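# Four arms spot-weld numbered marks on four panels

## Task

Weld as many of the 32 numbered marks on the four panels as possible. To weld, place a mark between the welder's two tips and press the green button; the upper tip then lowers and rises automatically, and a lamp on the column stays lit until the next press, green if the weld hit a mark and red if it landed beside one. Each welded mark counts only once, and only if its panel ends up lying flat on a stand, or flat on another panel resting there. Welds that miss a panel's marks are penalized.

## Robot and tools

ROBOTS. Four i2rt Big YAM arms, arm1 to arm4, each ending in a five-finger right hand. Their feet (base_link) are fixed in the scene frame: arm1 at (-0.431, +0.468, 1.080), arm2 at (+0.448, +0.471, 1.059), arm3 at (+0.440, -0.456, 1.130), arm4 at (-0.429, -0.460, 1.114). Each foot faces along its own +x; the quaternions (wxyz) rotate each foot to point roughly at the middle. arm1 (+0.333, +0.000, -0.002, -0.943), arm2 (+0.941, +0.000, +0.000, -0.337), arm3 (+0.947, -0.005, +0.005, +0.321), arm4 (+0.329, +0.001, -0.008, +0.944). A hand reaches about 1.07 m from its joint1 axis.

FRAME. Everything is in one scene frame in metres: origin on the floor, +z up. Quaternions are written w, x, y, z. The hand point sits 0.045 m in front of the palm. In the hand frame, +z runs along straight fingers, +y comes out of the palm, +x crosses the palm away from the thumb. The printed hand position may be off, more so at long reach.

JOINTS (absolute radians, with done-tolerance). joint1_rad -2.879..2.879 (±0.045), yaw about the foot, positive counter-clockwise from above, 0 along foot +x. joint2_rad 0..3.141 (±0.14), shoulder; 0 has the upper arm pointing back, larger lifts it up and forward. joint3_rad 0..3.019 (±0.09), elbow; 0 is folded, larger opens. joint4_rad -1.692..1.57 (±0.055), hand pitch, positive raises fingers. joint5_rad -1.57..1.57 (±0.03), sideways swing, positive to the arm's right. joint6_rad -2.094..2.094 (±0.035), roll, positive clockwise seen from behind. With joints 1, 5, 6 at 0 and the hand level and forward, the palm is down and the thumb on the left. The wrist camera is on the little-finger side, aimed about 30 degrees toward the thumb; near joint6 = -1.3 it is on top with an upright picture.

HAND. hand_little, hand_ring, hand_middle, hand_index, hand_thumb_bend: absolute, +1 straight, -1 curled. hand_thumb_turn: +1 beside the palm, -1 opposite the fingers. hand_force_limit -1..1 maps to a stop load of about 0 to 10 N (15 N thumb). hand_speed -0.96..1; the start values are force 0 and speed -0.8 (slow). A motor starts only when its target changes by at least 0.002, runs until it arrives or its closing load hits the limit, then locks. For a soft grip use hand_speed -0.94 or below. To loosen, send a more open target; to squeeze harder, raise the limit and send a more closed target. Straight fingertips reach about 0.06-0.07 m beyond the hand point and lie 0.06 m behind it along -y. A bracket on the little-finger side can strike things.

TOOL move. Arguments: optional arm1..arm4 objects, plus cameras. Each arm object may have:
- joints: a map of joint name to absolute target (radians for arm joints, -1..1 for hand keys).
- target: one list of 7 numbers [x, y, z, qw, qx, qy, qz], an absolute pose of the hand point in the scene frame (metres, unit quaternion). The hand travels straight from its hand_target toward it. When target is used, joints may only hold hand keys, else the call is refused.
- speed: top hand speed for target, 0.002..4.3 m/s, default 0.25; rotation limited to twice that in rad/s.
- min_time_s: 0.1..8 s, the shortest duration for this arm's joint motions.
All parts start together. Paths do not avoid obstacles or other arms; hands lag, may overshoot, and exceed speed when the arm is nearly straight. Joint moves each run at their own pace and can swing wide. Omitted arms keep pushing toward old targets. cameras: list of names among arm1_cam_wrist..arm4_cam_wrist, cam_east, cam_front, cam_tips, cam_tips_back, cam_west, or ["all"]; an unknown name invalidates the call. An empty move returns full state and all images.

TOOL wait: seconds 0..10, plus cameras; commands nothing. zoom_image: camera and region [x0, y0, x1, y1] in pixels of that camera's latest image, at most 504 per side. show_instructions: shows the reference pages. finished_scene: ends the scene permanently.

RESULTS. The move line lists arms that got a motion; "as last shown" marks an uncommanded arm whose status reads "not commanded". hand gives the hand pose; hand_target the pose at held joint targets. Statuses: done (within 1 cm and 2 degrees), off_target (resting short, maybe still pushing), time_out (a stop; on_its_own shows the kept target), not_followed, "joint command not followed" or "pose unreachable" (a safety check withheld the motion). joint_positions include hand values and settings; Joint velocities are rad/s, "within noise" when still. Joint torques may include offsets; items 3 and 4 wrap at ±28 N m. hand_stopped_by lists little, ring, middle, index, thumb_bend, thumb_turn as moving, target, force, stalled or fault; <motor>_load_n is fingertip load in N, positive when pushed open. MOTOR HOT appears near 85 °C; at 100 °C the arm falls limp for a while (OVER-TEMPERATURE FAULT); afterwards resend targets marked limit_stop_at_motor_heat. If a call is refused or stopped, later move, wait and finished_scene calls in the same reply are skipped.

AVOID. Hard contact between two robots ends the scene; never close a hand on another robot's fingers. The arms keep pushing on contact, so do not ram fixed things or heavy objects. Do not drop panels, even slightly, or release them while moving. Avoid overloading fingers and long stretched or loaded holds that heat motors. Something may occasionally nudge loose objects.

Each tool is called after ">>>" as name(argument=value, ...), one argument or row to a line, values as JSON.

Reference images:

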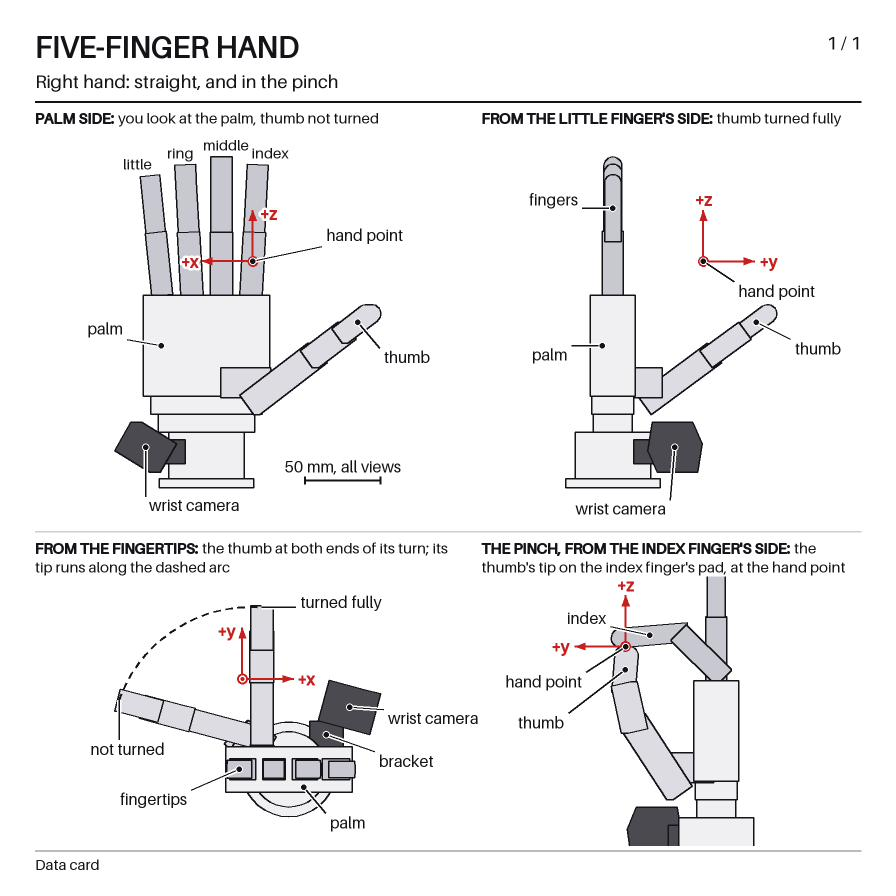

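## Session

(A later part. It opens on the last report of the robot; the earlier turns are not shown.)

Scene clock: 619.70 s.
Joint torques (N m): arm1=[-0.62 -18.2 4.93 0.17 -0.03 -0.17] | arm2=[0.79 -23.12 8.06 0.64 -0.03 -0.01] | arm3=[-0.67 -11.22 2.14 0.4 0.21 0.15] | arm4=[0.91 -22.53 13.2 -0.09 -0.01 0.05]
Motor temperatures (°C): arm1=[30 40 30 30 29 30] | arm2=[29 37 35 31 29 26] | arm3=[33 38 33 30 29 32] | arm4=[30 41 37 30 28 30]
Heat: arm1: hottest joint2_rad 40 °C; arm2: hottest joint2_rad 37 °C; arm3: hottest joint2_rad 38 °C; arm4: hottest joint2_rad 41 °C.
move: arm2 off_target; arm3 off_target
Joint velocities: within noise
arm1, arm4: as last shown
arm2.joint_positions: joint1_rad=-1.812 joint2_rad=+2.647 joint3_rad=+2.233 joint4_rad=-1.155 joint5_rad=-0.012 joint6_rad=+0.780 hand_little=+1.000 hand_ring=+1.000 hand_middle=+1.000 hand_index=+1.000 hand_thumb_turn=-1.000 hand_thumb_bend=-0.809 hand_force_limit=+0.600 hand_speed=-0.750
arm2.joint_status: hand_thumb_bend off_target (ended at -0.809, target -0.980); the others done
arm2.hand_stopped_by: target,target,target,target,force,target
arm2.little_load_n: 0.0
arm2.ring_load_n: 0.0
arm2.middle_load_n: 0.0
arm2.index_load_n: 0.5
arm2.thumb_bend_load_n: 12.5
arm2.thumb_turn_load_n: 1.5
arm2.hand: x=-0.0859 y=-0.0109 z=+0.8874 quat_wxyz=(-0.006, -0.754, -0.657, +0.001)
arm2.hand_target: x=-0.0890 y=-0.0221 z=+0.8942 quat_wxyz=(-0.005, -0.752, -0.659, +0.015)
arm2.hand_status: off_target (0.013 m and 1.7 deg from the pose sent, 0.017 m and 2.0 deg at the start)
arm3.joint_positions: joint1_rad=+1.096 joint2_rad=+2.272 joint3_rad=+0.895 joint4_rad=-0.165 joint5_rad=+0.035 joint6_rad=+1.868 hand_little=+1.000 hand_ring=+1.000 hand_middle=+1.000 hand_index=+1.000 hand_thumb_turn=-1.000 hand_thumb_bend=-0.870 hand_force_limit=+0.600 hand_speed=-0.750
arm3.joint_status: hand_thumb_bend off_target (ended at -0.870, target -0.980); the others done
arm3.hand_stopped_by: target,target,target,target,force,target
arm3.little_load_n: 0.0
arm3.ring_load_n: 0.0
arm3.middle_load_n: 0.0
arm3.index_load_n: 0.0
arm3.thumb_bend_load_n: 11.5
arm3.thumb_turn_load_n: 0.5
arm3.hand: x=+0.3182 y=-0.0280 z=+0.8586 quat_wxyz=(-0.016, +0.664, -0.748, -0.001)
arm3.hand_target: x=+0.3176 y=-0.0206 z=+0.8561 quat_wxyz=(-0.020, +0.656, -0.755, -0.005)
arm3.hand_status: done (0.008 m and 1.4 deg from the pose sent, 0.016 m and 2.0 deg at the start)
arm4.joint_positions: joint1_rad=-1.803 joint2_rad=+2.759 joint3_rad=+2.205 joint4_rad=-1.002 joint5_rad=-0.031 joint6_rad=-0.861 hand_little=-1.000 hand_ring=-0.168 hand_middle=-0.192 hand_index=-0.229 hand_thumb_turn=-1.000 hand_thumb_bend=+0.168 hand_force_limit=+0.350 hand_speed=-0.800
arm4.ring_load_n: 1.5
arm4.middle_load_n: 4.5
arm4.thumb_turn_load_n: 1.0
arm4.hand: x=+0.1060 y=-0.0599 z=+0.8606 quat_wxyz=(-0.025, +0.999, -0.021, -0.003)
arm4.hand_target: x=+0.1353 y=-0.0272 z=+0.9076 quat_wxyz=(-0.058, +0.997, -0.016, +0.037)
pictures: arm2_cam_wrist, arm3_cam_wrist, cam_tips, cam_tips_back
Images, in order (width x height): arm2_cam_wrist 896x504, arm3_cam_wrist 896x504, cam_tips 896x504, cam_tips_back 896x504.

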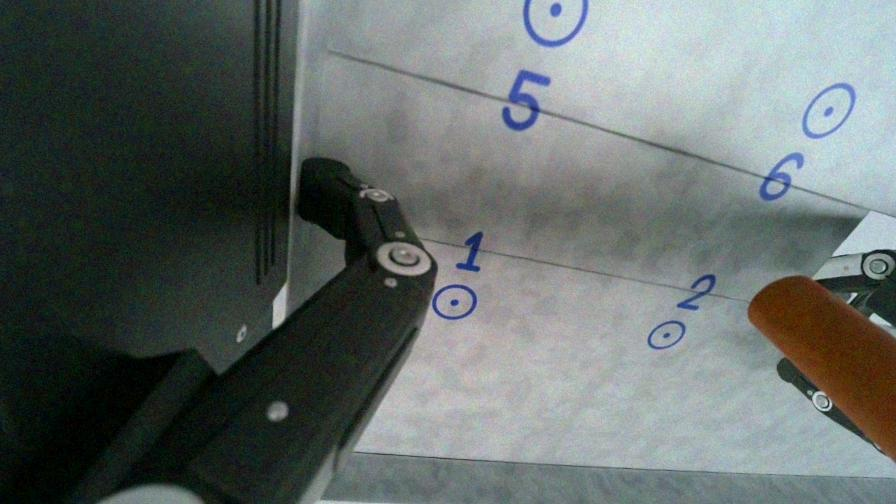

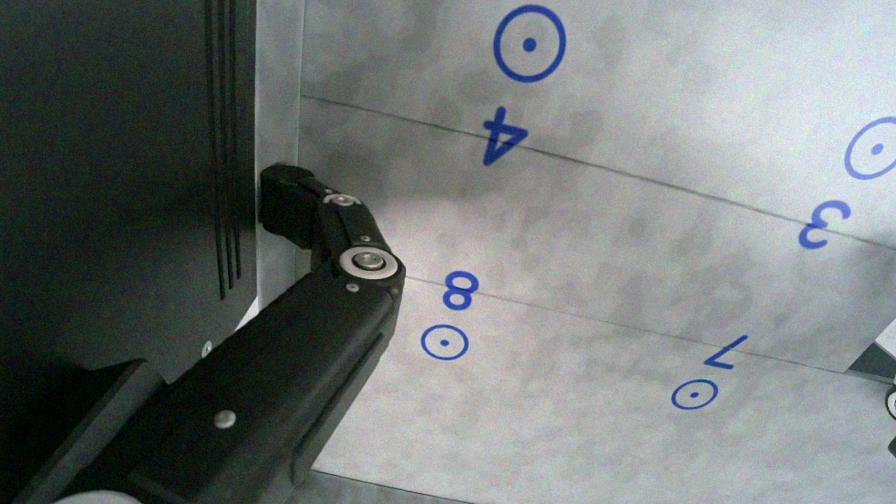

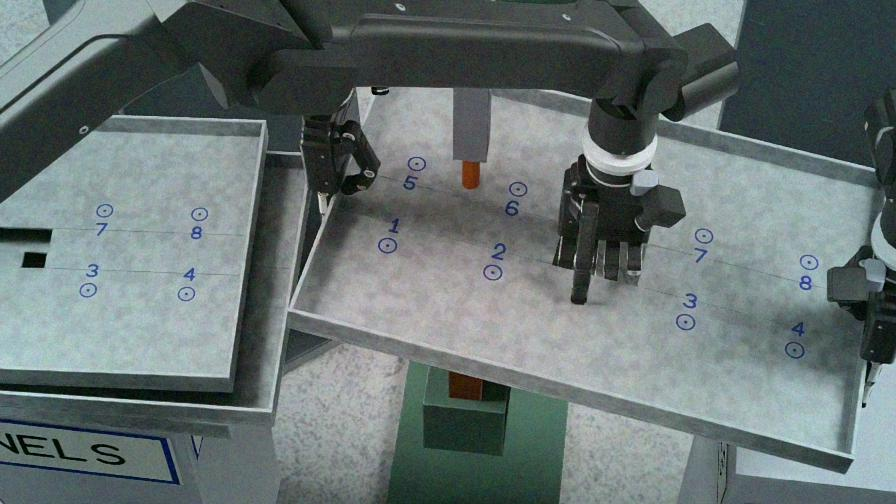

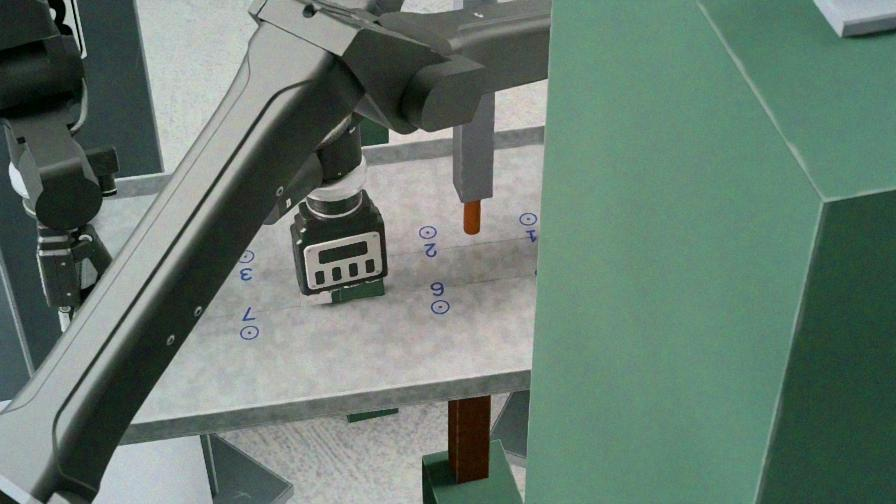

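>>> move(
  arm4={"joints": {"hand_ring": 1, "hand_middle": 1, "hand_index": 1, "hand_thumb_bend": 1, "hand_speed": -0.3}},
  arm3={"target": [0.3172, -0.0205, 0.8630, -0.0205, 0.6561, -0.7547, -0.0053], "speed": 0.08, "joints": {"hand_thumb_bend": -1.0, "hand_force_limit": 0.8}},
  arm2={"target": [-0.0892, -0.0222, 0.9040, 0.005, 0.7518, 0.6593, -0.0149], "speed": 0.08, "joints": {"hand_thumb_bend": -1.0, "hand_force_limit": 0.85}},
)

>>> move(
  arm4={"target": [0.1225, -0.0485, 0.975, -0.04, 0.9999, -0.018, 0.02], "speed": 0.25},
  cameras=["cam_tips","cam_tips_back","cam_front"],
)

Scene clock: 622.40 s.
Joint torques (N m): arm1=[-0.56 -18.32 4.98 0.17 -0.04 -0.17] | arm2=[0.56 -24.35 8.13 0.18 -0.22 -0.02] | arm3=[-0.56 -13.68 1.03 -0.12 0.19 0.19] | arm4=[0.91 -21.83 11.55 0.28 -0.5 0.04]
Motor temperatures (°C): arm1=[30 40 30 30 29 30] | arm2=[29 37 35 31 29 26] | arm3=[33 38 33 30 29 32] | arm4=[30 41 37 30 28 30]
Heat: arm1: hottest joint2_rad 40 °C; arm2: hottest joint2_rad 37 °C; arm3: hottest joint2_rad 38 °C; arm4: hottest joint2_rad 41 °C.
move: arm2 off_target; arm3 off_target; arm4 done
Joint velocities: within noise
arm1: as last shown
arm2.joint_positions: joint1_rad=-1.812 joint2_rad=+2.649 joint3_rad=+2.227 joint4_rad=-1.156 joint5_rad=-0.006 joint6_rad=+0.783 hand_little=+1.000 hand_ring=+1.000 hand_middle=+1.000 hand_index=+1.000 hand_thumb_turn=-1.000 hand_thumb_bend=-0.813 hand_force_limit=+0.850 hand_speed=-0.750
arm2.joint_status: hand_thumb_bend off_target (ended at -0.813, target -1.000); the others done
arm2.hand_stopped_by: target,target,target,target,force,target
arm2.little_load_n: 0.5
arm2.ring_load_n: 0.0
arm2.middle_load_n: 0.5
arm2.index_load_n: 0.0
arm2.thumb_bend_load_n: 13.5
arm2.thumb_turn_load_n: 1.0
arm2.hand: x=-0.0845 y=-0.0085 z=+0.8842 quat_wxyz=(-0.003, -0.755, -0.655, -0.003)
arm2.hand_target: x=-0.0890 y=-0.0219 z=+0.9041 quat_wxyz=(-0.005, -0.752, -0.659, +0.015)
arm2.hand_status: off_target (0.025 m and 2.2 deg from the pose sent, 0.020 m and 1.7 deg at the start)
arm3.joint_positions: joint1_rad=+1.097 joint2_rad=+2.275 joint3_rad=+0.903 joint4_rad=-0.165 joint5_rad=+0.034 joint6_rad=+1.868 hand_little=+1.000 hand_ring=+1.000 hand_middle=+1.000 hand_index=+1.000 hand_thumb_turn=-1.000 hand_thumb_bend=-0.886 hand_force_limit=+0.800 hand_speed=-0.750
arm3.joint_status: hand_thumb_bend off_target (ended at -0.886, target -1.000); the others done
arm3.hand_stopped_by: target,target,target,target,force,target
arm3.little_load_n: 0.0
arm3.ring_load_n: 0.0
arm3.middle_load_n: 0.0
arm3.index_load_n: 0.0
arm3.thumb_bend_load_n: 14.0
arm3.thumb_turn_load_n: 1.0
arm3.hand: x=+0.3169 y=-0.0243 z=+0.8584 quat_wxyz=(-0.017, +0.664, -0.747, -0.003)
arm3.hand_target: x=+0.3172 y=-0.0207 z=+0.8629 quat_wxyz=(-0.020, +0.656, -0.754, -0.005)
arm3.hand_status: done (0.006 m and 1.3 deg from the pose sent, 0.009 m and 1.4 deg at the start)
arm4.joint_positions: joint1_rad=-1.803 joint2_rad=+2.746 joint3_rad=+2.226 joint4_rad=-1.011 joint5_rad=-0.019 joint6_rad=-0.861 hand_little=-1.000 hand_ring=+1.000 hand_middle=+1.000 hand_index=+1.000 hand_thumb_turn=-1.000 hand_thumb_bend=+1.000 hand_force_limit=+0.350 hand_speed=-0.300
arm4.joint_status: all done
arm4.hand_stopped_by: target,target,target,target,target,target
arm4.little_load_n: 0.0
arm4.ring_load_n: -1.5
arm4.middle_load_n: 0.0
arm4.index_load_n: 0.0
arm4.thumb_bend_load_n: 0.0
arm4.thumb_turn_load_n: 0.0
arm4.hand: x=+0.1166 y=-0.0547 z=+0.8753 quat_wxyz=(-0.028, +0.999, -0.021, +0.010)
arm4.hand_target: x=+0.1353 y=-0.0272 z=+0.9076 quat_wxyz=(-0.058, +0.998, -0.016, +0.037)
arm4.hand_status: not commanded
pictures: none

Scene clock: 623.53 s.
Joint torques (N m): arm1=[-0.56 -18.2 4.96 0.16 -0.04 -0.17] | arm2=[0.67 -24.47 8.1 0.14 -0.18 -0.04] | arm3=[-0.03 -13.51 1.13 -0.2 0.16 0.15] | arm4=[0.03 -19.25 8.53 -0.2 -0.04 -0.02]
Motor temperatures (°C): arm1=[30 40 30 30 29 30] | arm2=[29 37 35 31 29 26] | arm3=[33 38 33 30 29 32] | arm4=[30 41 37 30 28 30]
Heat: arm1: hottest joint2_rad 40 °C; arm2: hottest joint2_rad 37 °C; arm3: hottest joint2_rad 38 °C; arm4: hottest joint2_rad 41 °C.
move: arm4 done
Joint velocities: within noise
arm1, arm2, arm3: as last shown
arm2.joint_positions: joint1_rad=-1.812 joint2_rad=+2.649 joint3_rad=+2.227 joint4_rad=-1.156 joint5_rad=-0.007 joint6_rad=+0.783 hand_little=+1.000 hand_ring=+1.000 hand_middle=+1.000 hand_index=+1.000 hand_thumb_turn=-1.000 hand_thumb_bend=-0.813 hand_force_limit=+0.850 hand_speed=-0.750
arm2.little_load_n: 0.0
arm2.middle_load_n: 0.0
arm2.hand: x=-0.0844 y=-0.0086 z=+0.8843 quat_wxyz=(-0.004, -0.755, -0.655, -0.003)
arm3.joint_positions: joint1_rad=+1.097 joint2_rad=+2.275 joint3_rad=+0.903 joint4_rad=-0.165 joint5_rad=+0.036 joint6_rad=+1.869 hand_little=+1.000 hand_ring=+1.000 hand_middle=+1.000 hand_index=+1.000 hand_thumb_turn=-1.000 hand_thumb_bend=-0.886 hand_force_limit=+0.800 hand_speed=-0.750
arm3.hand: x=+0.3172 y=-0.0242 z=+0.8583 quat_wxyz=(-0.017, +0.664, -0.748, -0.003)
arm4.joint_positions: joint1_rad=-1.803 joint2_rad=+2.582 joint3_rad=+2.176 joint4_rad=-1.093 joint5_rad=-0.025 joint6_rad=-0.861 hand_little=-1.000 hand_ring=+1.000 hand_middle=+1.000 hand_index=+1.000 hand_thumb_turn=-1.000 hand_thumb_bend=+1.000 hand_force_limit=+0.350 hand_speed=-0.300
arm4.joint_status: not commanded
arm4.hand_stopped_by: target,target,target,target,target,target
arm4.little_load_n: 0.0
arm4.ring_load_n: 0.0
arm4.middle_load_n: 0.0
arm4.index_load_n: 0.0
arm4.thumb_bend_load_n: 0.0
arm4.thumb_turn_load_n: 0.0
arm4.hand: x=+0.1232 y=-0.0494 z=+0.9734 quat_wxyz=(-0.041, +0.999, -0.021, +0.021)
arm4.hand_target: x=+0.1225 y=-0.0484 z=+0.9751 quat_wxyz=(-0.040, +0.999, -0.018, +0.020)
arm4.hand_status: done (0.002 m and 0.4 deg from the pose sent, 0.100 m and 1.8 deg at the start)
pictures: cam_front, cam_tips, cam_tips_back
Images, in order (width x height): cam_front 896x504, cam_tips 896x504, cam_tips_back 896x504.

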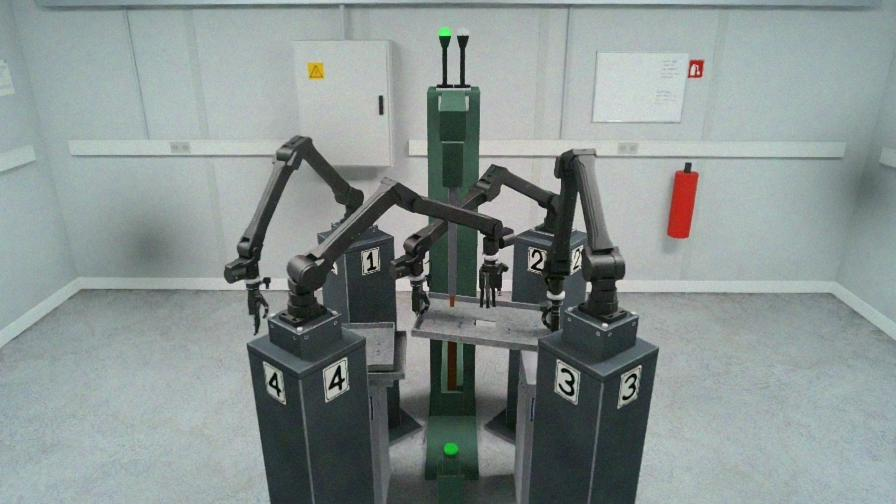

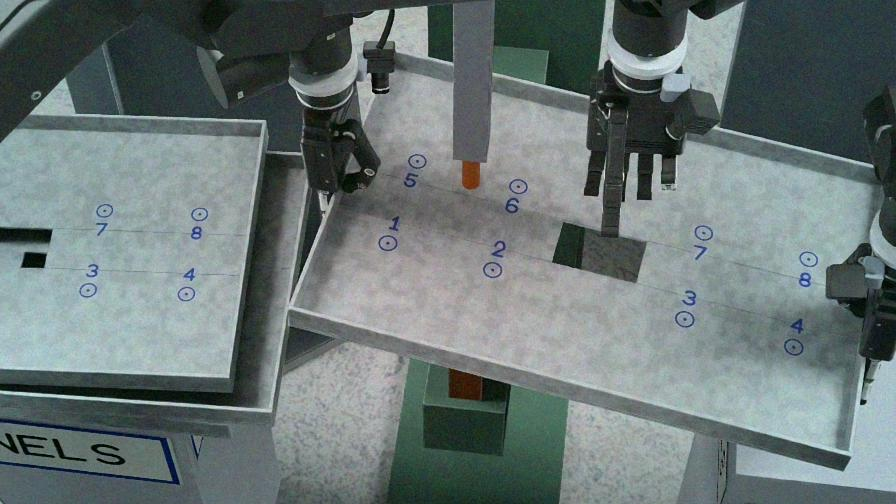

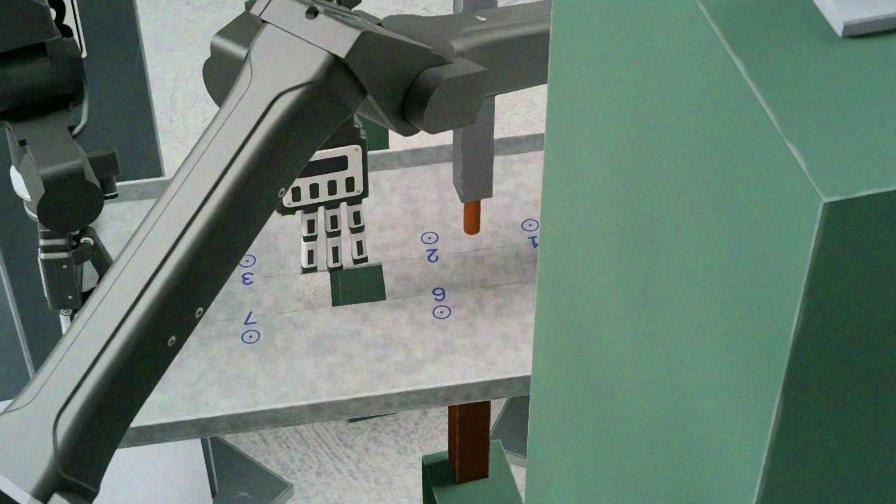

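>>> move(
  arm4={"target": [-0.04, -0.26, 1.0, -0.02, 0.9965, -0.03, 0.03], "speed": 0.4},
  arm3={"target": [0.333, 0.1554, 0.894, -0.0205, 0.7071, -0.7071, -0.0053], "speed": 0.17},
  arm2={"target": [-0.06, 0.0884, 0.895, 0.005, 0.7071, 0.7071, -0.0149], "speed": 0.17},
  arm1={"target": [-0.673, -0.026, 0.7215, 0, 0.682, 0.7314, 0], "speed": 0.2},
  cameras=["cam_tips","arm4_cam_wrist","cam_front"],
)

Scene clock: 626.20 s.
Joint torques (N m): arm1=[-0.73 -18.49 5.89 0.61 -0.08 -0.2] | arm2=[0.44 -22.12 6.19 0.16 -0.11 -0.13] | arm3=[0.09 -16.97 6.75 -0.17 -0.21 -0.05] | arm4=[-0.85 -13.39 5.97 0.27 0.02 -0.11]
Motor temperatures (°C): arm1=[30 40 30 30 29 30] | arm2=[29 38 35 31 29 26] | arm3=[33 39 33 30 29 32] | arm4=[30 41 37 30 28 30]
Heat: arm1: hottest joint2_rad 40 °C; arm2: hottest joint2_rad 38 °C; arm3: hottest joint2_rad 39 °C; arm4: hottest joint2_rad 41 °C.
move: arm1 done; arm2 off_target; arm3 off_target; arm4 off_target
Joint velocities: within noise
arm1.joint_positions: joint1_rad=+0.324 joint2_rad=+2.626 joint3_rad=+1.514 joint4_rad=-0.470 joint5_rad=+0.005 joint6_rad=+0.940 hand_little=+1.000 hand_ring=+1.000 hand_middle=+1.000 hand_index=+1.000 hand_thumb_turn=-1.000 hand_thumb_bend=-0.400 hand_force_limit=+0.400 hand_speed=-0.300
arm1.joint_status: not commanded
arm1.hand_stopped_by: target,target,target,target,target,target
arm1.little_load_n: 0.0
arm1.ring_load_n: 0.0
arm1.middle_load_n: 0.0
arm1.index_load_n: 0.0
arm1.thumb_bend_load_n: 0.0
arm1.thumb_turn_load_n: 0.0
arm1.hand: x=-0.6656 y=-0.0239 z=+0.7285 quat_wxyz=(+0.002, -0.684, -0.729, -0.004)
arm1.hand_target: x=-0.6730 y=-0.0258 z=+0.7217 quat_wxyz=(+0.000, -0.682, -0.731, +0.000)
arm1.hand_status: done (0.010 m and 0.6 deg from the pose sent, 0.149 m and 1.7 deg at the start)
arm2.joint_positions: joint1_rad=-1.911 joint2_rad=+2.447 joint3_rad=+1.797 joint4_rad=-0.918 joint5_rad=-0.014 joint6_rad=+0.559 hand_little=+1.000 hand_ring=+1.000 hand_middle=+1.000 hand_index=+1.000 hand_thumb_turn=-1.000 hand_thumb_bend=-0.816 hand_force_limit=+0.850 hand_speed=-0.750
arm2.joint_status: not commanded
arm2.hand_stopped_by: target,target,target,target,force,target
arm2.little_load_n: 0.0
arm2.ring_load_n: 0.0
arm2.middle_load_n: 0.0
arm2.index_load_n: 0.0
arm2.thumb_bend_load_n: 0.0
arm2.thumb_turn_load_n: 0.0
arm2.hand: x=-0.0570 y=+0.0958 z=+0.8804 quat_wxyz=(-0.006, -0.713, -0.701, +0.002)
arm2.hand_target: x=-0.0600 y=+0.0884 z=+0.8950 quat_wxyz=(-0.005, -0.707, -0.707, +0.015)
arm2.hand_status: off_target (0.017 m and 1.7 deg from the pose sent, 0.101 m and 8.3 deg at the start)
arm3.joint_positions: joint1_rad=+1.000 joint2_rad=+2.387 joint3_rad=+1.419 joint4_rad=-0.597 joint5_rad=+0.040 joint6_rad=+1.657 hand_little=+1.000 hand_ring=+1.000 hand_middle=+1.000 hand_index=+1.000 hand_thumb_turn=-1.000 hand_thumb_bend=-0.886 hand_force_limit=+0.800 hand_speed=-0.750
arm3.joint_status: not commanded
arm3.hand_stopped_by: target,target,target,target,force,target
arm3.little_load_n: 0.0
arm3.ring_load_n: -0.5
arm3.middle_load_n: 0.0
arm3.index_load_n: 0.0
arm3.thumb_bend_load_n: 15.0
arm3.thumb_turn_load_n: 1.0
arm3.hand: x=+0.3403 y=+0.1327 z=+0.8794 quat_wxyz=(-0.011, +0.706, -0.708, +0.013)
arm3.hand_target: x=+0.3331 y=+0.1547 z=+0.8946 quat_wxyz=(-0.021, +0.707, -0.707, -0.005)
arm3.hand_status: off_target (0.028 m and 2.4 deg from the pose sent, 0.184 m and 6.9 deg at the start)
arm4.joint_positions: joint1_rad=-1.913 joint2_rad=+2.012 joint3_rad=+1.093 joint4_rad=-0.629 joint5_rad=+0.012 joint6_rad=-0.948 hand_little=-1.000 hand_ring=+1.000 hand_middle=+1.000 hand_index=+1.000 hand_thumb_turn=-1.000 hand_thumb_bend=+1.000 hand_force_limit=+0.350 hand_speed=-0.300
arm4.joint_status: not commanded
arm4.hand_stopped_by: target,target,target,target,target,target
arm4.little_load_n: 0.0
arm4.ring_load_n: 0.0
arm4.middle_load_n: 0.0
arm4.index_load_n: 0.0
arm4.thumb_bend_load_n: 0.0
arm4.thumb_turn_load_n: 0.0
arm4.hand: x=-0.0525 y=-0.2629 z=+0.9898 quat_wxyz=(-0.010, +0.999, -0.033, +0.014)
arm4.hand_target: x=-0.0400 y=-0.2601 z=+1.0001 quat_wxyz=(-0.020, +0.999, -0.030, +0.030)
arm4.hand_status: off_target (0.016 m and 2.2 deg from the pose sent, 0.268 m and 2.8 deg at the start)
pictures: arm4_cam_wrist, cam_front, cam_tips
Images, in order (width x height): arm4_cam_wrist 896x504, cam_front 896x504, cam_tips 896x504.

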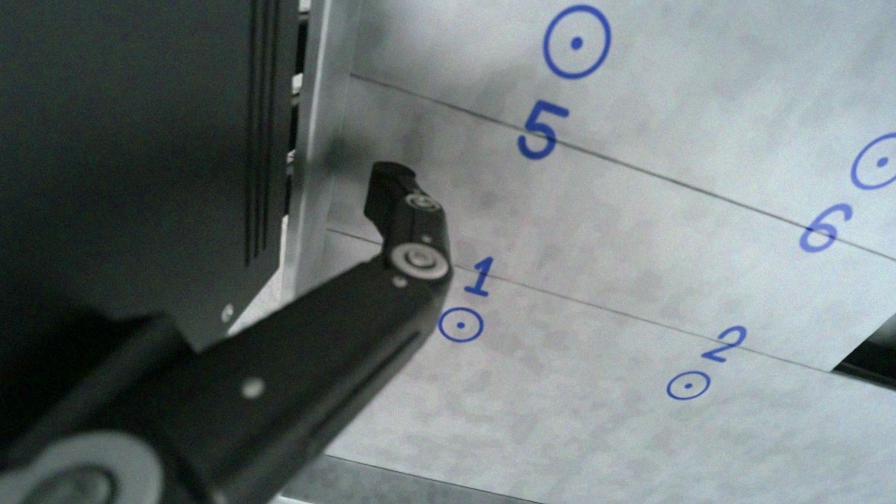

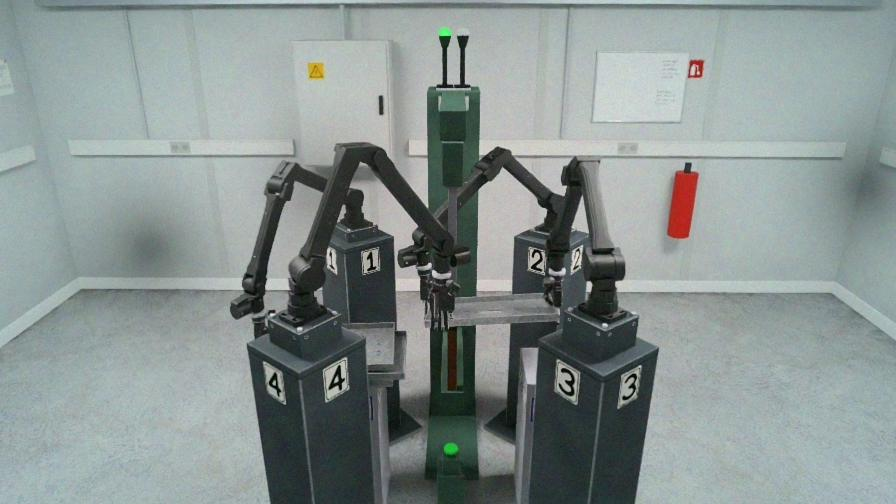

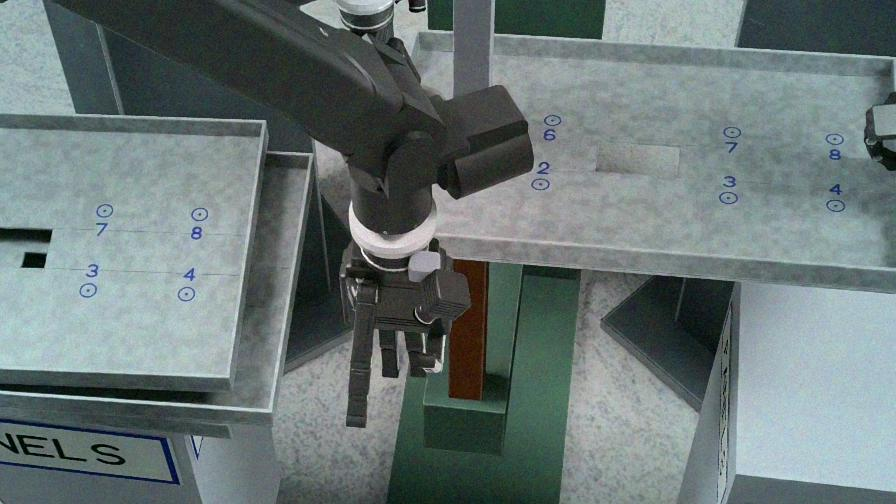

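>>> move(
  arm4={"target": [-0.33, -0.22, 0.98, -0.03, 0.9985, 0.0, 0.0], "speed": 0.4},
  arm3={"target": [0.565, 0.1514, 0.886, -0.0205, 0.7071, -0.7071, -0.0053], "speed": 0.2},
  arm2={"target": [0.175, 0.0884, 0.892, 0.005, 0.7071, 0.7071, -0.0149], "speed": 0.2},
  arm1={"target": [-0.666, -0.026, 0.7215, 0, 0.682, 0.7314, 0], "speed": 0.08, "joints": {"hand_thumb_bend": -0.98, "hand_force_limit": 0.6, "hand_speed": -0.75}},
  cameras=["cam_tips","arm4_cam_wrist","cam_front"],
)

Scene clock: 628.50 s.
Joint torques (N m): arm1=[0.09 -18.96 4.83 0.7 0.02 -0.09] | arm2=[-0.15 -16.26 4.08 0.69 0.05 0.07] | arm3=[-0.03 -18.08 6.43 -0.55 -0.05 -0.13] | arm4=[-0.5 -8.41 3.06 0.27 0.03 0.16]
Motor temperatures (°C): arm1=[30 40 30 30 29 30] | arm2=[29 38 35 31 29 26] | arm3=[33 39 33 30 29 32] | arm4=[30 41 37 30 28 30]
Heat: arm1: hottest joint2_rad 40 °C; arm2: hottest joint2_rad 38 °C; arm3: hottest joint2_rad 39 °C; arm4: hottest joint2_rad 41 °C.
move: arm1 off_target; arm2 off_target; arm3 off_target; arm4 done
Joint velocities: within noise
arm1.joint_positions: joint1_rad=+0.325 joint2_rad=+2.626 joint3_rad=+1.514 joint4_rad=-0.463 joint5_rad=+0.001 joint6_rad=+0.940 hand_little=+1.000 hand_ring=+1.000 hand_middle=+1.000 hand_index=+1.000 hand_thumb_turn=-1.000 hand_thumb_bend=-0.900 hand_force_limit=+0.600 hand_speed=-0.750
arm1.joint_status: hand_thumb_bend off_target (ended at -0.900, target -0.980); the others done
arm1.hand_stopped_by: target,target,target,target,force,target
arm1.little_load_n: 0.0
arm1.ring_load_n: 0.0
arm1.middle_load_n: 0.0
arm1.index_load_n: 0.0
arm1.thumb_bend_load_n: 13.0
arm1.thumb_turn_load_n: 1.0
arm1.hand: x=-0.6658 y=-0.0258 z=+0.7286 quat_wxyz=(+0.000, -0.684, -0.730, -0.002)
arm1.hand_target: x=-0.6660 y=-0.0260 z=+0.7216 quat_wxyz=(+0.000, -0.682, -0.731, +0.000)
arm1.hand_status: done (0.007 m and 0.3 deg from the pose sent, 0.007 m and 0.6 deg at the start)
arm2.joint_positions: joint1_rad=-1.646 joint2_rad=+2.121 joint3_rad=+1.095 joint4_rad=-0.549 joint5_rad=-0.011 joint6_rad=+0.800 hand_little=+1.000 hand_ring=+1.000 hand_middle=+1.000 hand_index=+1.000 hand_thumb_turn=-1.000 hand_thumb_bend=-0.816 hand_force_limit=+0.850 hand_speed=-0.750
arm2.joint_status: not commanded
arm2.hand_stopped_by: target,target,target,target,force,target
arm2.little_load_n: 0.0
arm2.ring_load_n: 0.0
arm2.middle_load_n: 0.0
arm2.index_load_n: 0.5
arm2.thumb_bend_load_n: 0.0
arm2.thumb_turn_load_n: 0.0
arm2.hand: x=+0.1818 y=+0.0964 z=+0.8821 quat_wxyz=(-0.005, -0.704, -0.710, -0.003)
arm2.hand_target: x=+0.1750 y=+0.0885 z=+0.8921 quat_wxyz=(-0.005, -0.707, -0.707, +0.015)
arm2.hand_status: off_target (0.014 m and 2.1 deg from the pose sent, 0.232 m and 1.7 deg at the start)
arm3.joint_positions: joint1_rad=+0.601 joint2_rad=+2.436 joint3_rad=+1.514 joint4_rad=-0.619 joint5_rad=+0.014 joint6_rad=+1.272 hand_little=+1.000 hand_ring=+1.000 hand_middle=+1.000 hand_index=+1.000 hand_thumb_turn=-1.000 hand_thumb_bend=-0.829 hand_force_limit=+0.800 hand_speed=-0.750
arm3.joint_status: not commanded
arm3.hand_stopped_by: target,target,target,target,force,target
arm3.little_load_n: 0.0
arm3.ring_load_n: 0.0
arm3.middle_load_n: 0.0
arm3.index_load_n: 0.0
arm3.thumb_bend_load_n: 0.0
arm3.thumb_turn_load_n: 0.0
arm3.hand: x=+0.5659 y=+0.1353 z=+0.8739 quat_wxyz=(-0.010, +0.701, -0.713, +0.001)
arm3.hand_target: x=+0.5648 y=+0.1511 z=+0.8861 quat_wxyz=(-0.021, +0.707, -0.707, -0.005)
arm3.hand_status: off_target (0.020 m and 1.7 deg from the pose sent, 0.226 m and 2.4 deg at the start)
arm4.joint_positions: joint1_rad=-1.321 joint2_rad=+1.809 joint3_rad=+0.608 joint4_rad=-0.358 joint5_rad=-0.022 joint6_rad=-0.435 hand_little=-1.000 hand_ring=+1.000 hand_middle=+1.000 hand_index=+1.000 hand_thumb_turn=-1.000 hand_thumb_bend=+1.000 hand_force_limit=+0.350 hand_speed=-0.300
arm4.joint_status: not commanded
arm4.hand_stopped_by: target,target,target,target,target,target
arm4.little_load_n: 0.0
arm4.ring_load_n: 0.0
arm4.middle_load_n: 0.0
arm4.index_load_n: 0.0
arm4.thumb_bend_load_n: 0.0
arm4.thumb_turn_load_n: 0.0
arm4.hand: x=-0.3325 y=-0.2263 z=+0.9758 quat_wxyz=(-0.018, +1.000, +0.007, -0.006)
arm4.hand_target: x=-0.3300 y=-0.2200 z=+0.9799 quat_wxyz=(-0.030, +1.000, +0.000, +0.000)
arm4.hand_status: done (0.008 m and 1.7 deg from the pose sent, 0.281 m and 4.7 deg at the start)
pictures: arm4_cam_wrist, cam_front, cam_tips
Images, in order (width x height): arm4_cam_wrist 896x504, cam_front 896x504, cam_tips 896x504.

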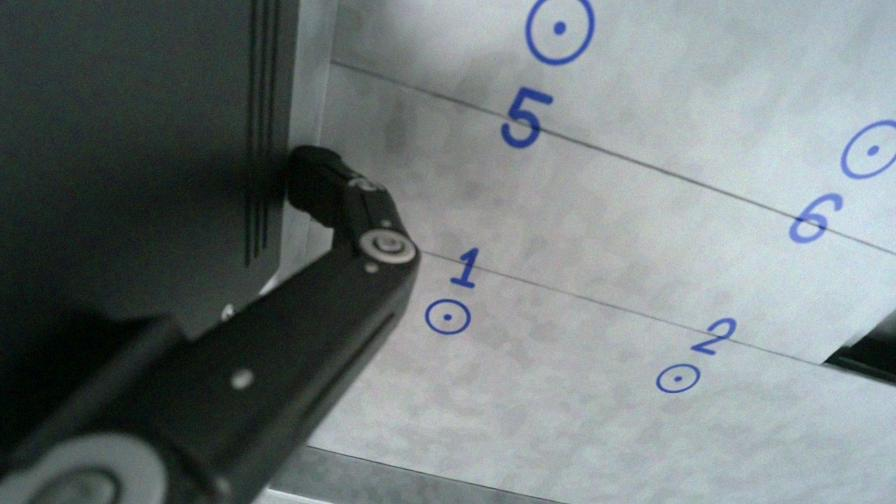

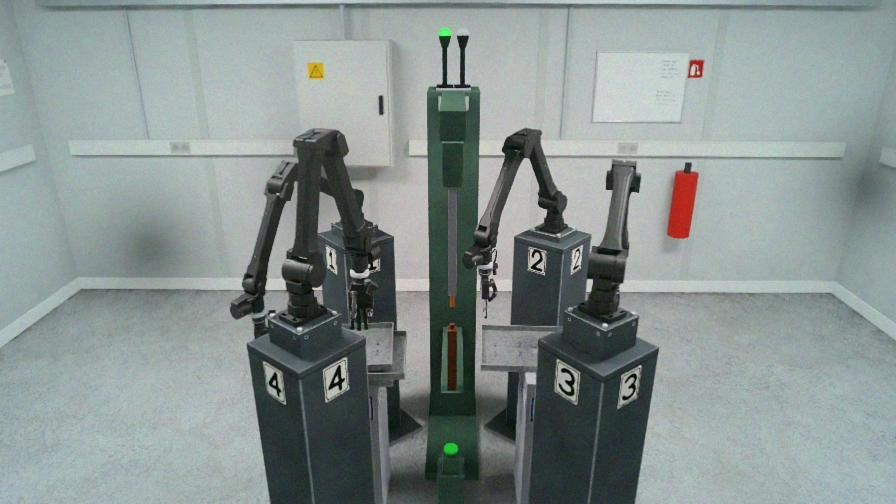

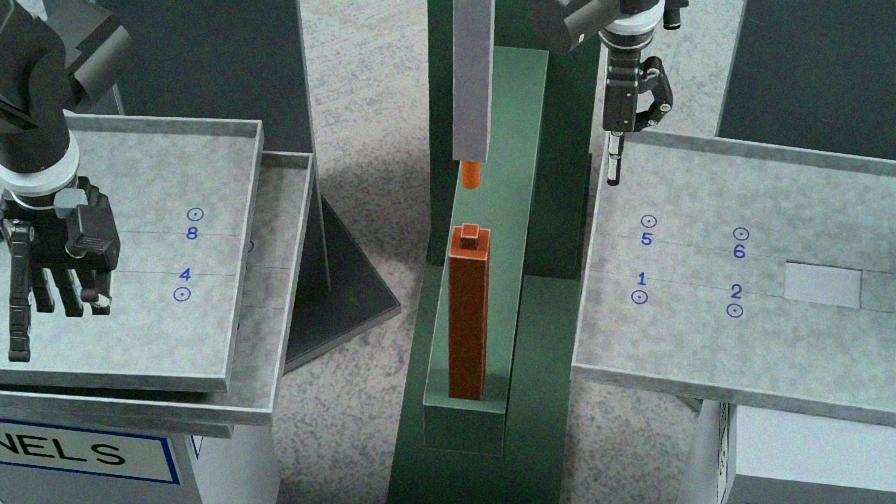

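>>> wait(
  seconds=0.1,
  cameras=["arm2_cam_wrist","arm3_cam_wrist","cam_east","cam_tips_back","cam_front"],
)

Scene clock: 630.00 s.
Joint torques (N m): arm1=[0.15 -18.96 4.83 0.72 0.02 -0.09] | arm2=[-0.32 -16.38 4.15 0.62 0.04 0.06] | arm3=[0.09 -18.14 6.35 -0.68 0.03 -0.07] | arm4=[-0.5 -8.41 3.04 0.24 0.03 0.16]
Motor temperatures (°C): arm1=[30 40 30 30 29 30] | arm2=[29 38 35 31 29 26] | arm3=[33 39 33 30 29 32] | arm4=[30 40 37 30 28 30]
Heat: arm1: hottest joint2_rad 40 °C; arm2: hottest joint2_rad 38 °C; arm3: hottest joint2_rad 39 °C; arm4: hottest joint2_rad 40 °C.
Joint velocities: within noise
arm1.joint_positions: joint1_rad=+0.325 joint2_rad=+2.626 joint3_rad=+1.514 joint4_rad=-0.463 joint5_rad=+0.001 joint6_rad=+0.940 hand_little=+1.000 hand_ring=+1.000 hand_middle=+1.000 hand_index=+1.000 hand_thumb_turn=-1.000 hand_thumb_bend=-0.900 hand_force_limit=+0.600 hand_speed=-0.750
arm1.joint_status: hand_thumb_bend off_target (ended at -0.900, target -0.980); the others done
arm1.hand_stopped_by: target,target,target,target,force,target
arm1.little_load_n: 0.0
arm1.ring_load_n: 0.0
arm1.middle_load_n: 0.0
arm1.index_load_n: 0.0
arm1.thumb_bend_load_n: 13.0
arm1.thumb_turn_load_n: 1.0
arm1.hand: x=-0.6658 y=-0.0258 z=+0.7286 quat_wxyz=(+0.000, -0.684, -0.730, -0.002)
arm1.hand_target: x=-0.6660 y=-0.0260 z=+0.7216 quat_wxyz=(+0.000, -0.682, -0.731, +0.000)
arm1.hand_status: done (0.007 m and 0.3 deg from the pose sent, 0.007 m and 0.6 deg at the start)
arm2.joint_positions: joint1_rad=-1.646 joint2_rad=+2.121 joint3_rad=+1.095 joint4_rad=-0.549 joint5_rad=-0.011 joint6_rad=+0.800 hand_little=+1.000 hand_ring=+1.000 hand_middle=+1.000 hand_index=+1.000 hand_thumb_turn=-1.000 hand_thumb_bend=-0.816 hand_force_limit=+0.850 hand_speed=-0.750
arm2.joint_status: not commanded
arm2.hand_stopped_by: target,target,target,target,force,target
arm2.little_load_n: 0.0
arm2.ring_load_n: 0.0
arm2.middle_load_n: 0.0
arm2.index_load_n: 0.0
arm2.thumb_bend_load_n: 0.0
arm2.thumb_turn_load_n: 0.0
arm2.hand: x=+0.1818 y=+0.0964 z=+0.8821 quat_wxyz=(-0.005, -0.704, -0.710, -0.003)
arm2.hand_target: x=+0.1750 y=+0.0885 z=+0.8921 quat_wxyz=(-0.005, -0.707, -0.707, +0.015)
arm2.hand_status: off_target (0.014 m and 2.1 deg from the pose sent, 0.232 m and 1.7 deg at the start)
arm3.joint_positions: joint1_rad=+0.601 joint2_rad=+2.436 joint3_rad=+1.514 joint4_rad=-0.619 joint5_rad=+0.014 joint6_rad=+1.272 hand_little=+1.000 hand_ring=+1.000 hand_middle=+1.000 hand_index=+1.000 hand_thumb_turn=-1.000 hand_thumb_bend=-0.829 hand_force_limit=+0.800 hand_speed=-0.750
arm3.joint_status: not commanded
arm3.hand_stopped_by: target,target,target,target,force,target
arm3.little_load_n: 0.0
arm3.ring_load_n: 0.0
arm3.middle_load_n: 0.0
arm3.index_load_n: 0.0
arm3.thumb_bend_load_n: 0.0
arm3.thumb_turn_load_n: 0.0
arm3.hand: x=+0.5659 y=+0.1353 z=+0.8739 quat_wxyz=(-0.010, +0.701, -0.713, +0.001)
arm3.hand_target: x=+0.5648 y=+0.1511 z=+0.8861 quat_wxyz=(-0.021, +0.707, -0.707, -0.005)
arm3.hand_status: off_target (0.020 m and 1.7 deg from the pose sent, 0.226 m and 2.4 deg at the start)
arm4.joint_positions: joint1_rad=-1.321 joint2_rad=+1.809 joint3_rad=+0.608 joint4_rad=-0.358 joint5_rad=-0.022 joint6_rad=-0.435 hand_little=-1.000 hand_ring=+1.000 hand_middle=+1.000 hand_index=+1.000 hand_thumb_turn=-1.000 hand_thumb_bend=+1.000 hand_force_limit=+0.350 hand_speed=-0.300
arm4.joint_status: not commanded
arm4.hand_stopped_by: target,target,target,target,target,target
arm4.little_load_n: 0.0
arm4.ring_load_n: 0.0
arm4.middle_load_n: 0.0
arm4.index_load_n: 0.0
arm4.thumb_bend_load_n: 0.0
arm4.thumb_turn_load_n: 0.0
arm4.hand: x=-0.3325 y=-0.2262 z=+0.9758 quat_wxyz=(-0.018, +1.000, +0.007, -0.006)
arm4.hand_target: x=-0.3300 y=-0.2200 z=+0.9799 quat_wxyz=(-0.030, +1.000, +0.000, +0.000)
arm4.hand_status: done (0.008 m and 1.7 deg from the pose sent, 0.281 m and 4.7 deg at the start)
wait: 0.10 s; at rest from the start
pictures: arm2_cam_wrist, arm3_cam_wrist, cam_east, cam_front, cam_tips_back
Images, in order (width x height): arm2_cam_wrist 896x504, arm3_cam_wrist 896x504, cam_east 896x504, cam_front 896x504, cam_tips_back 896x504.

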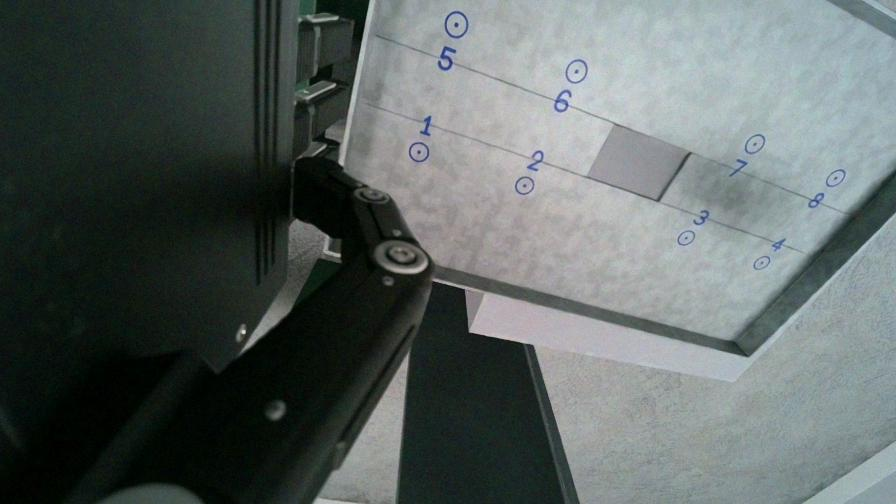

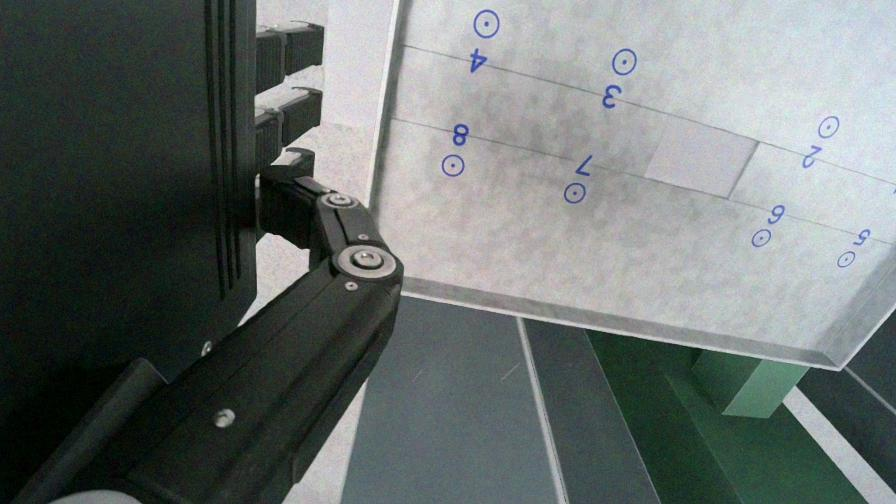

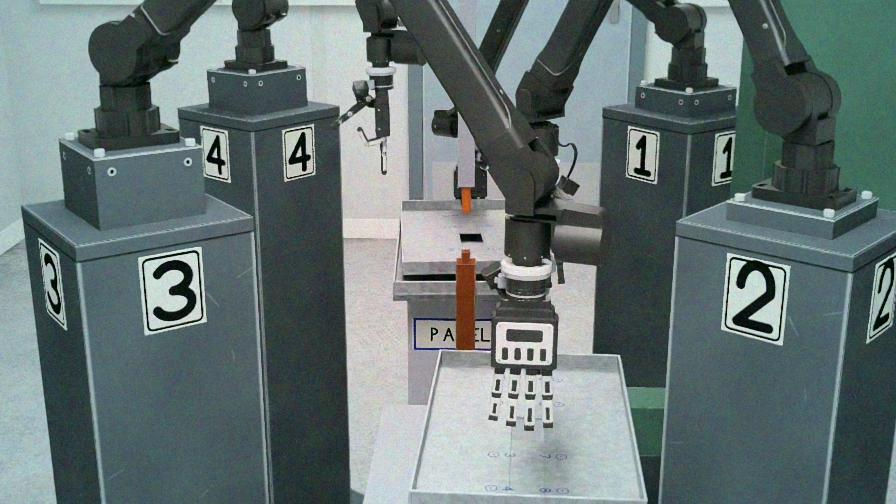

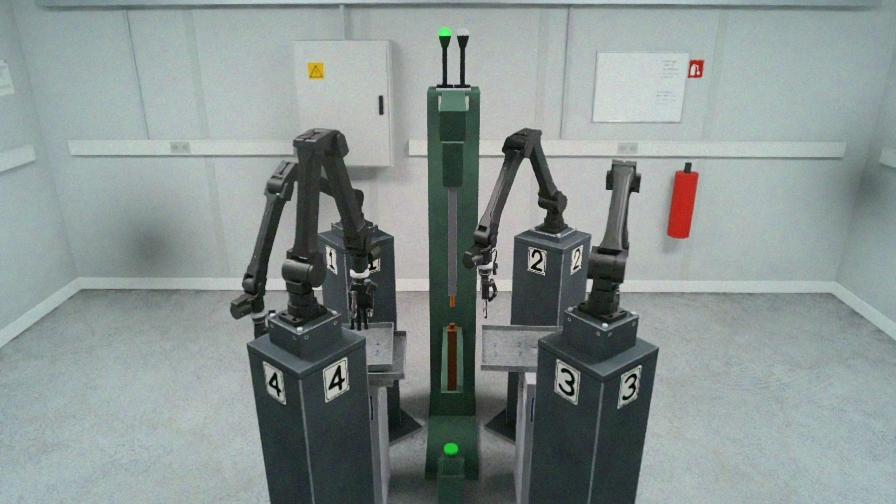

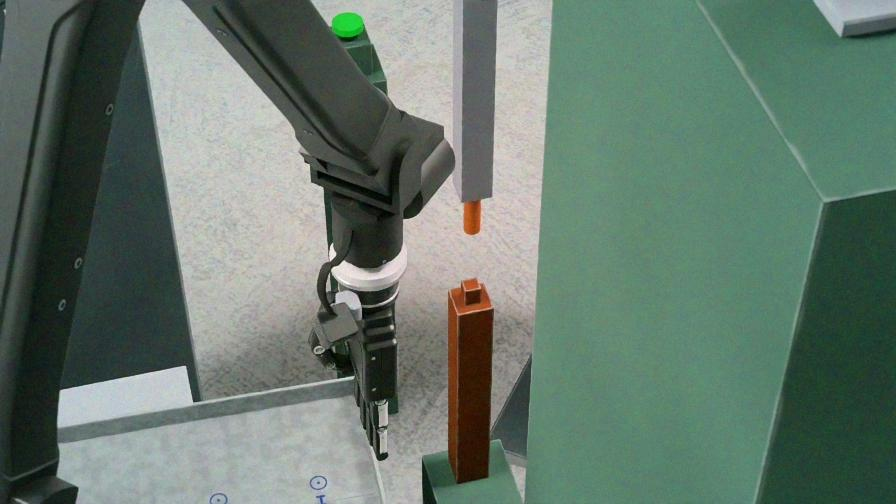

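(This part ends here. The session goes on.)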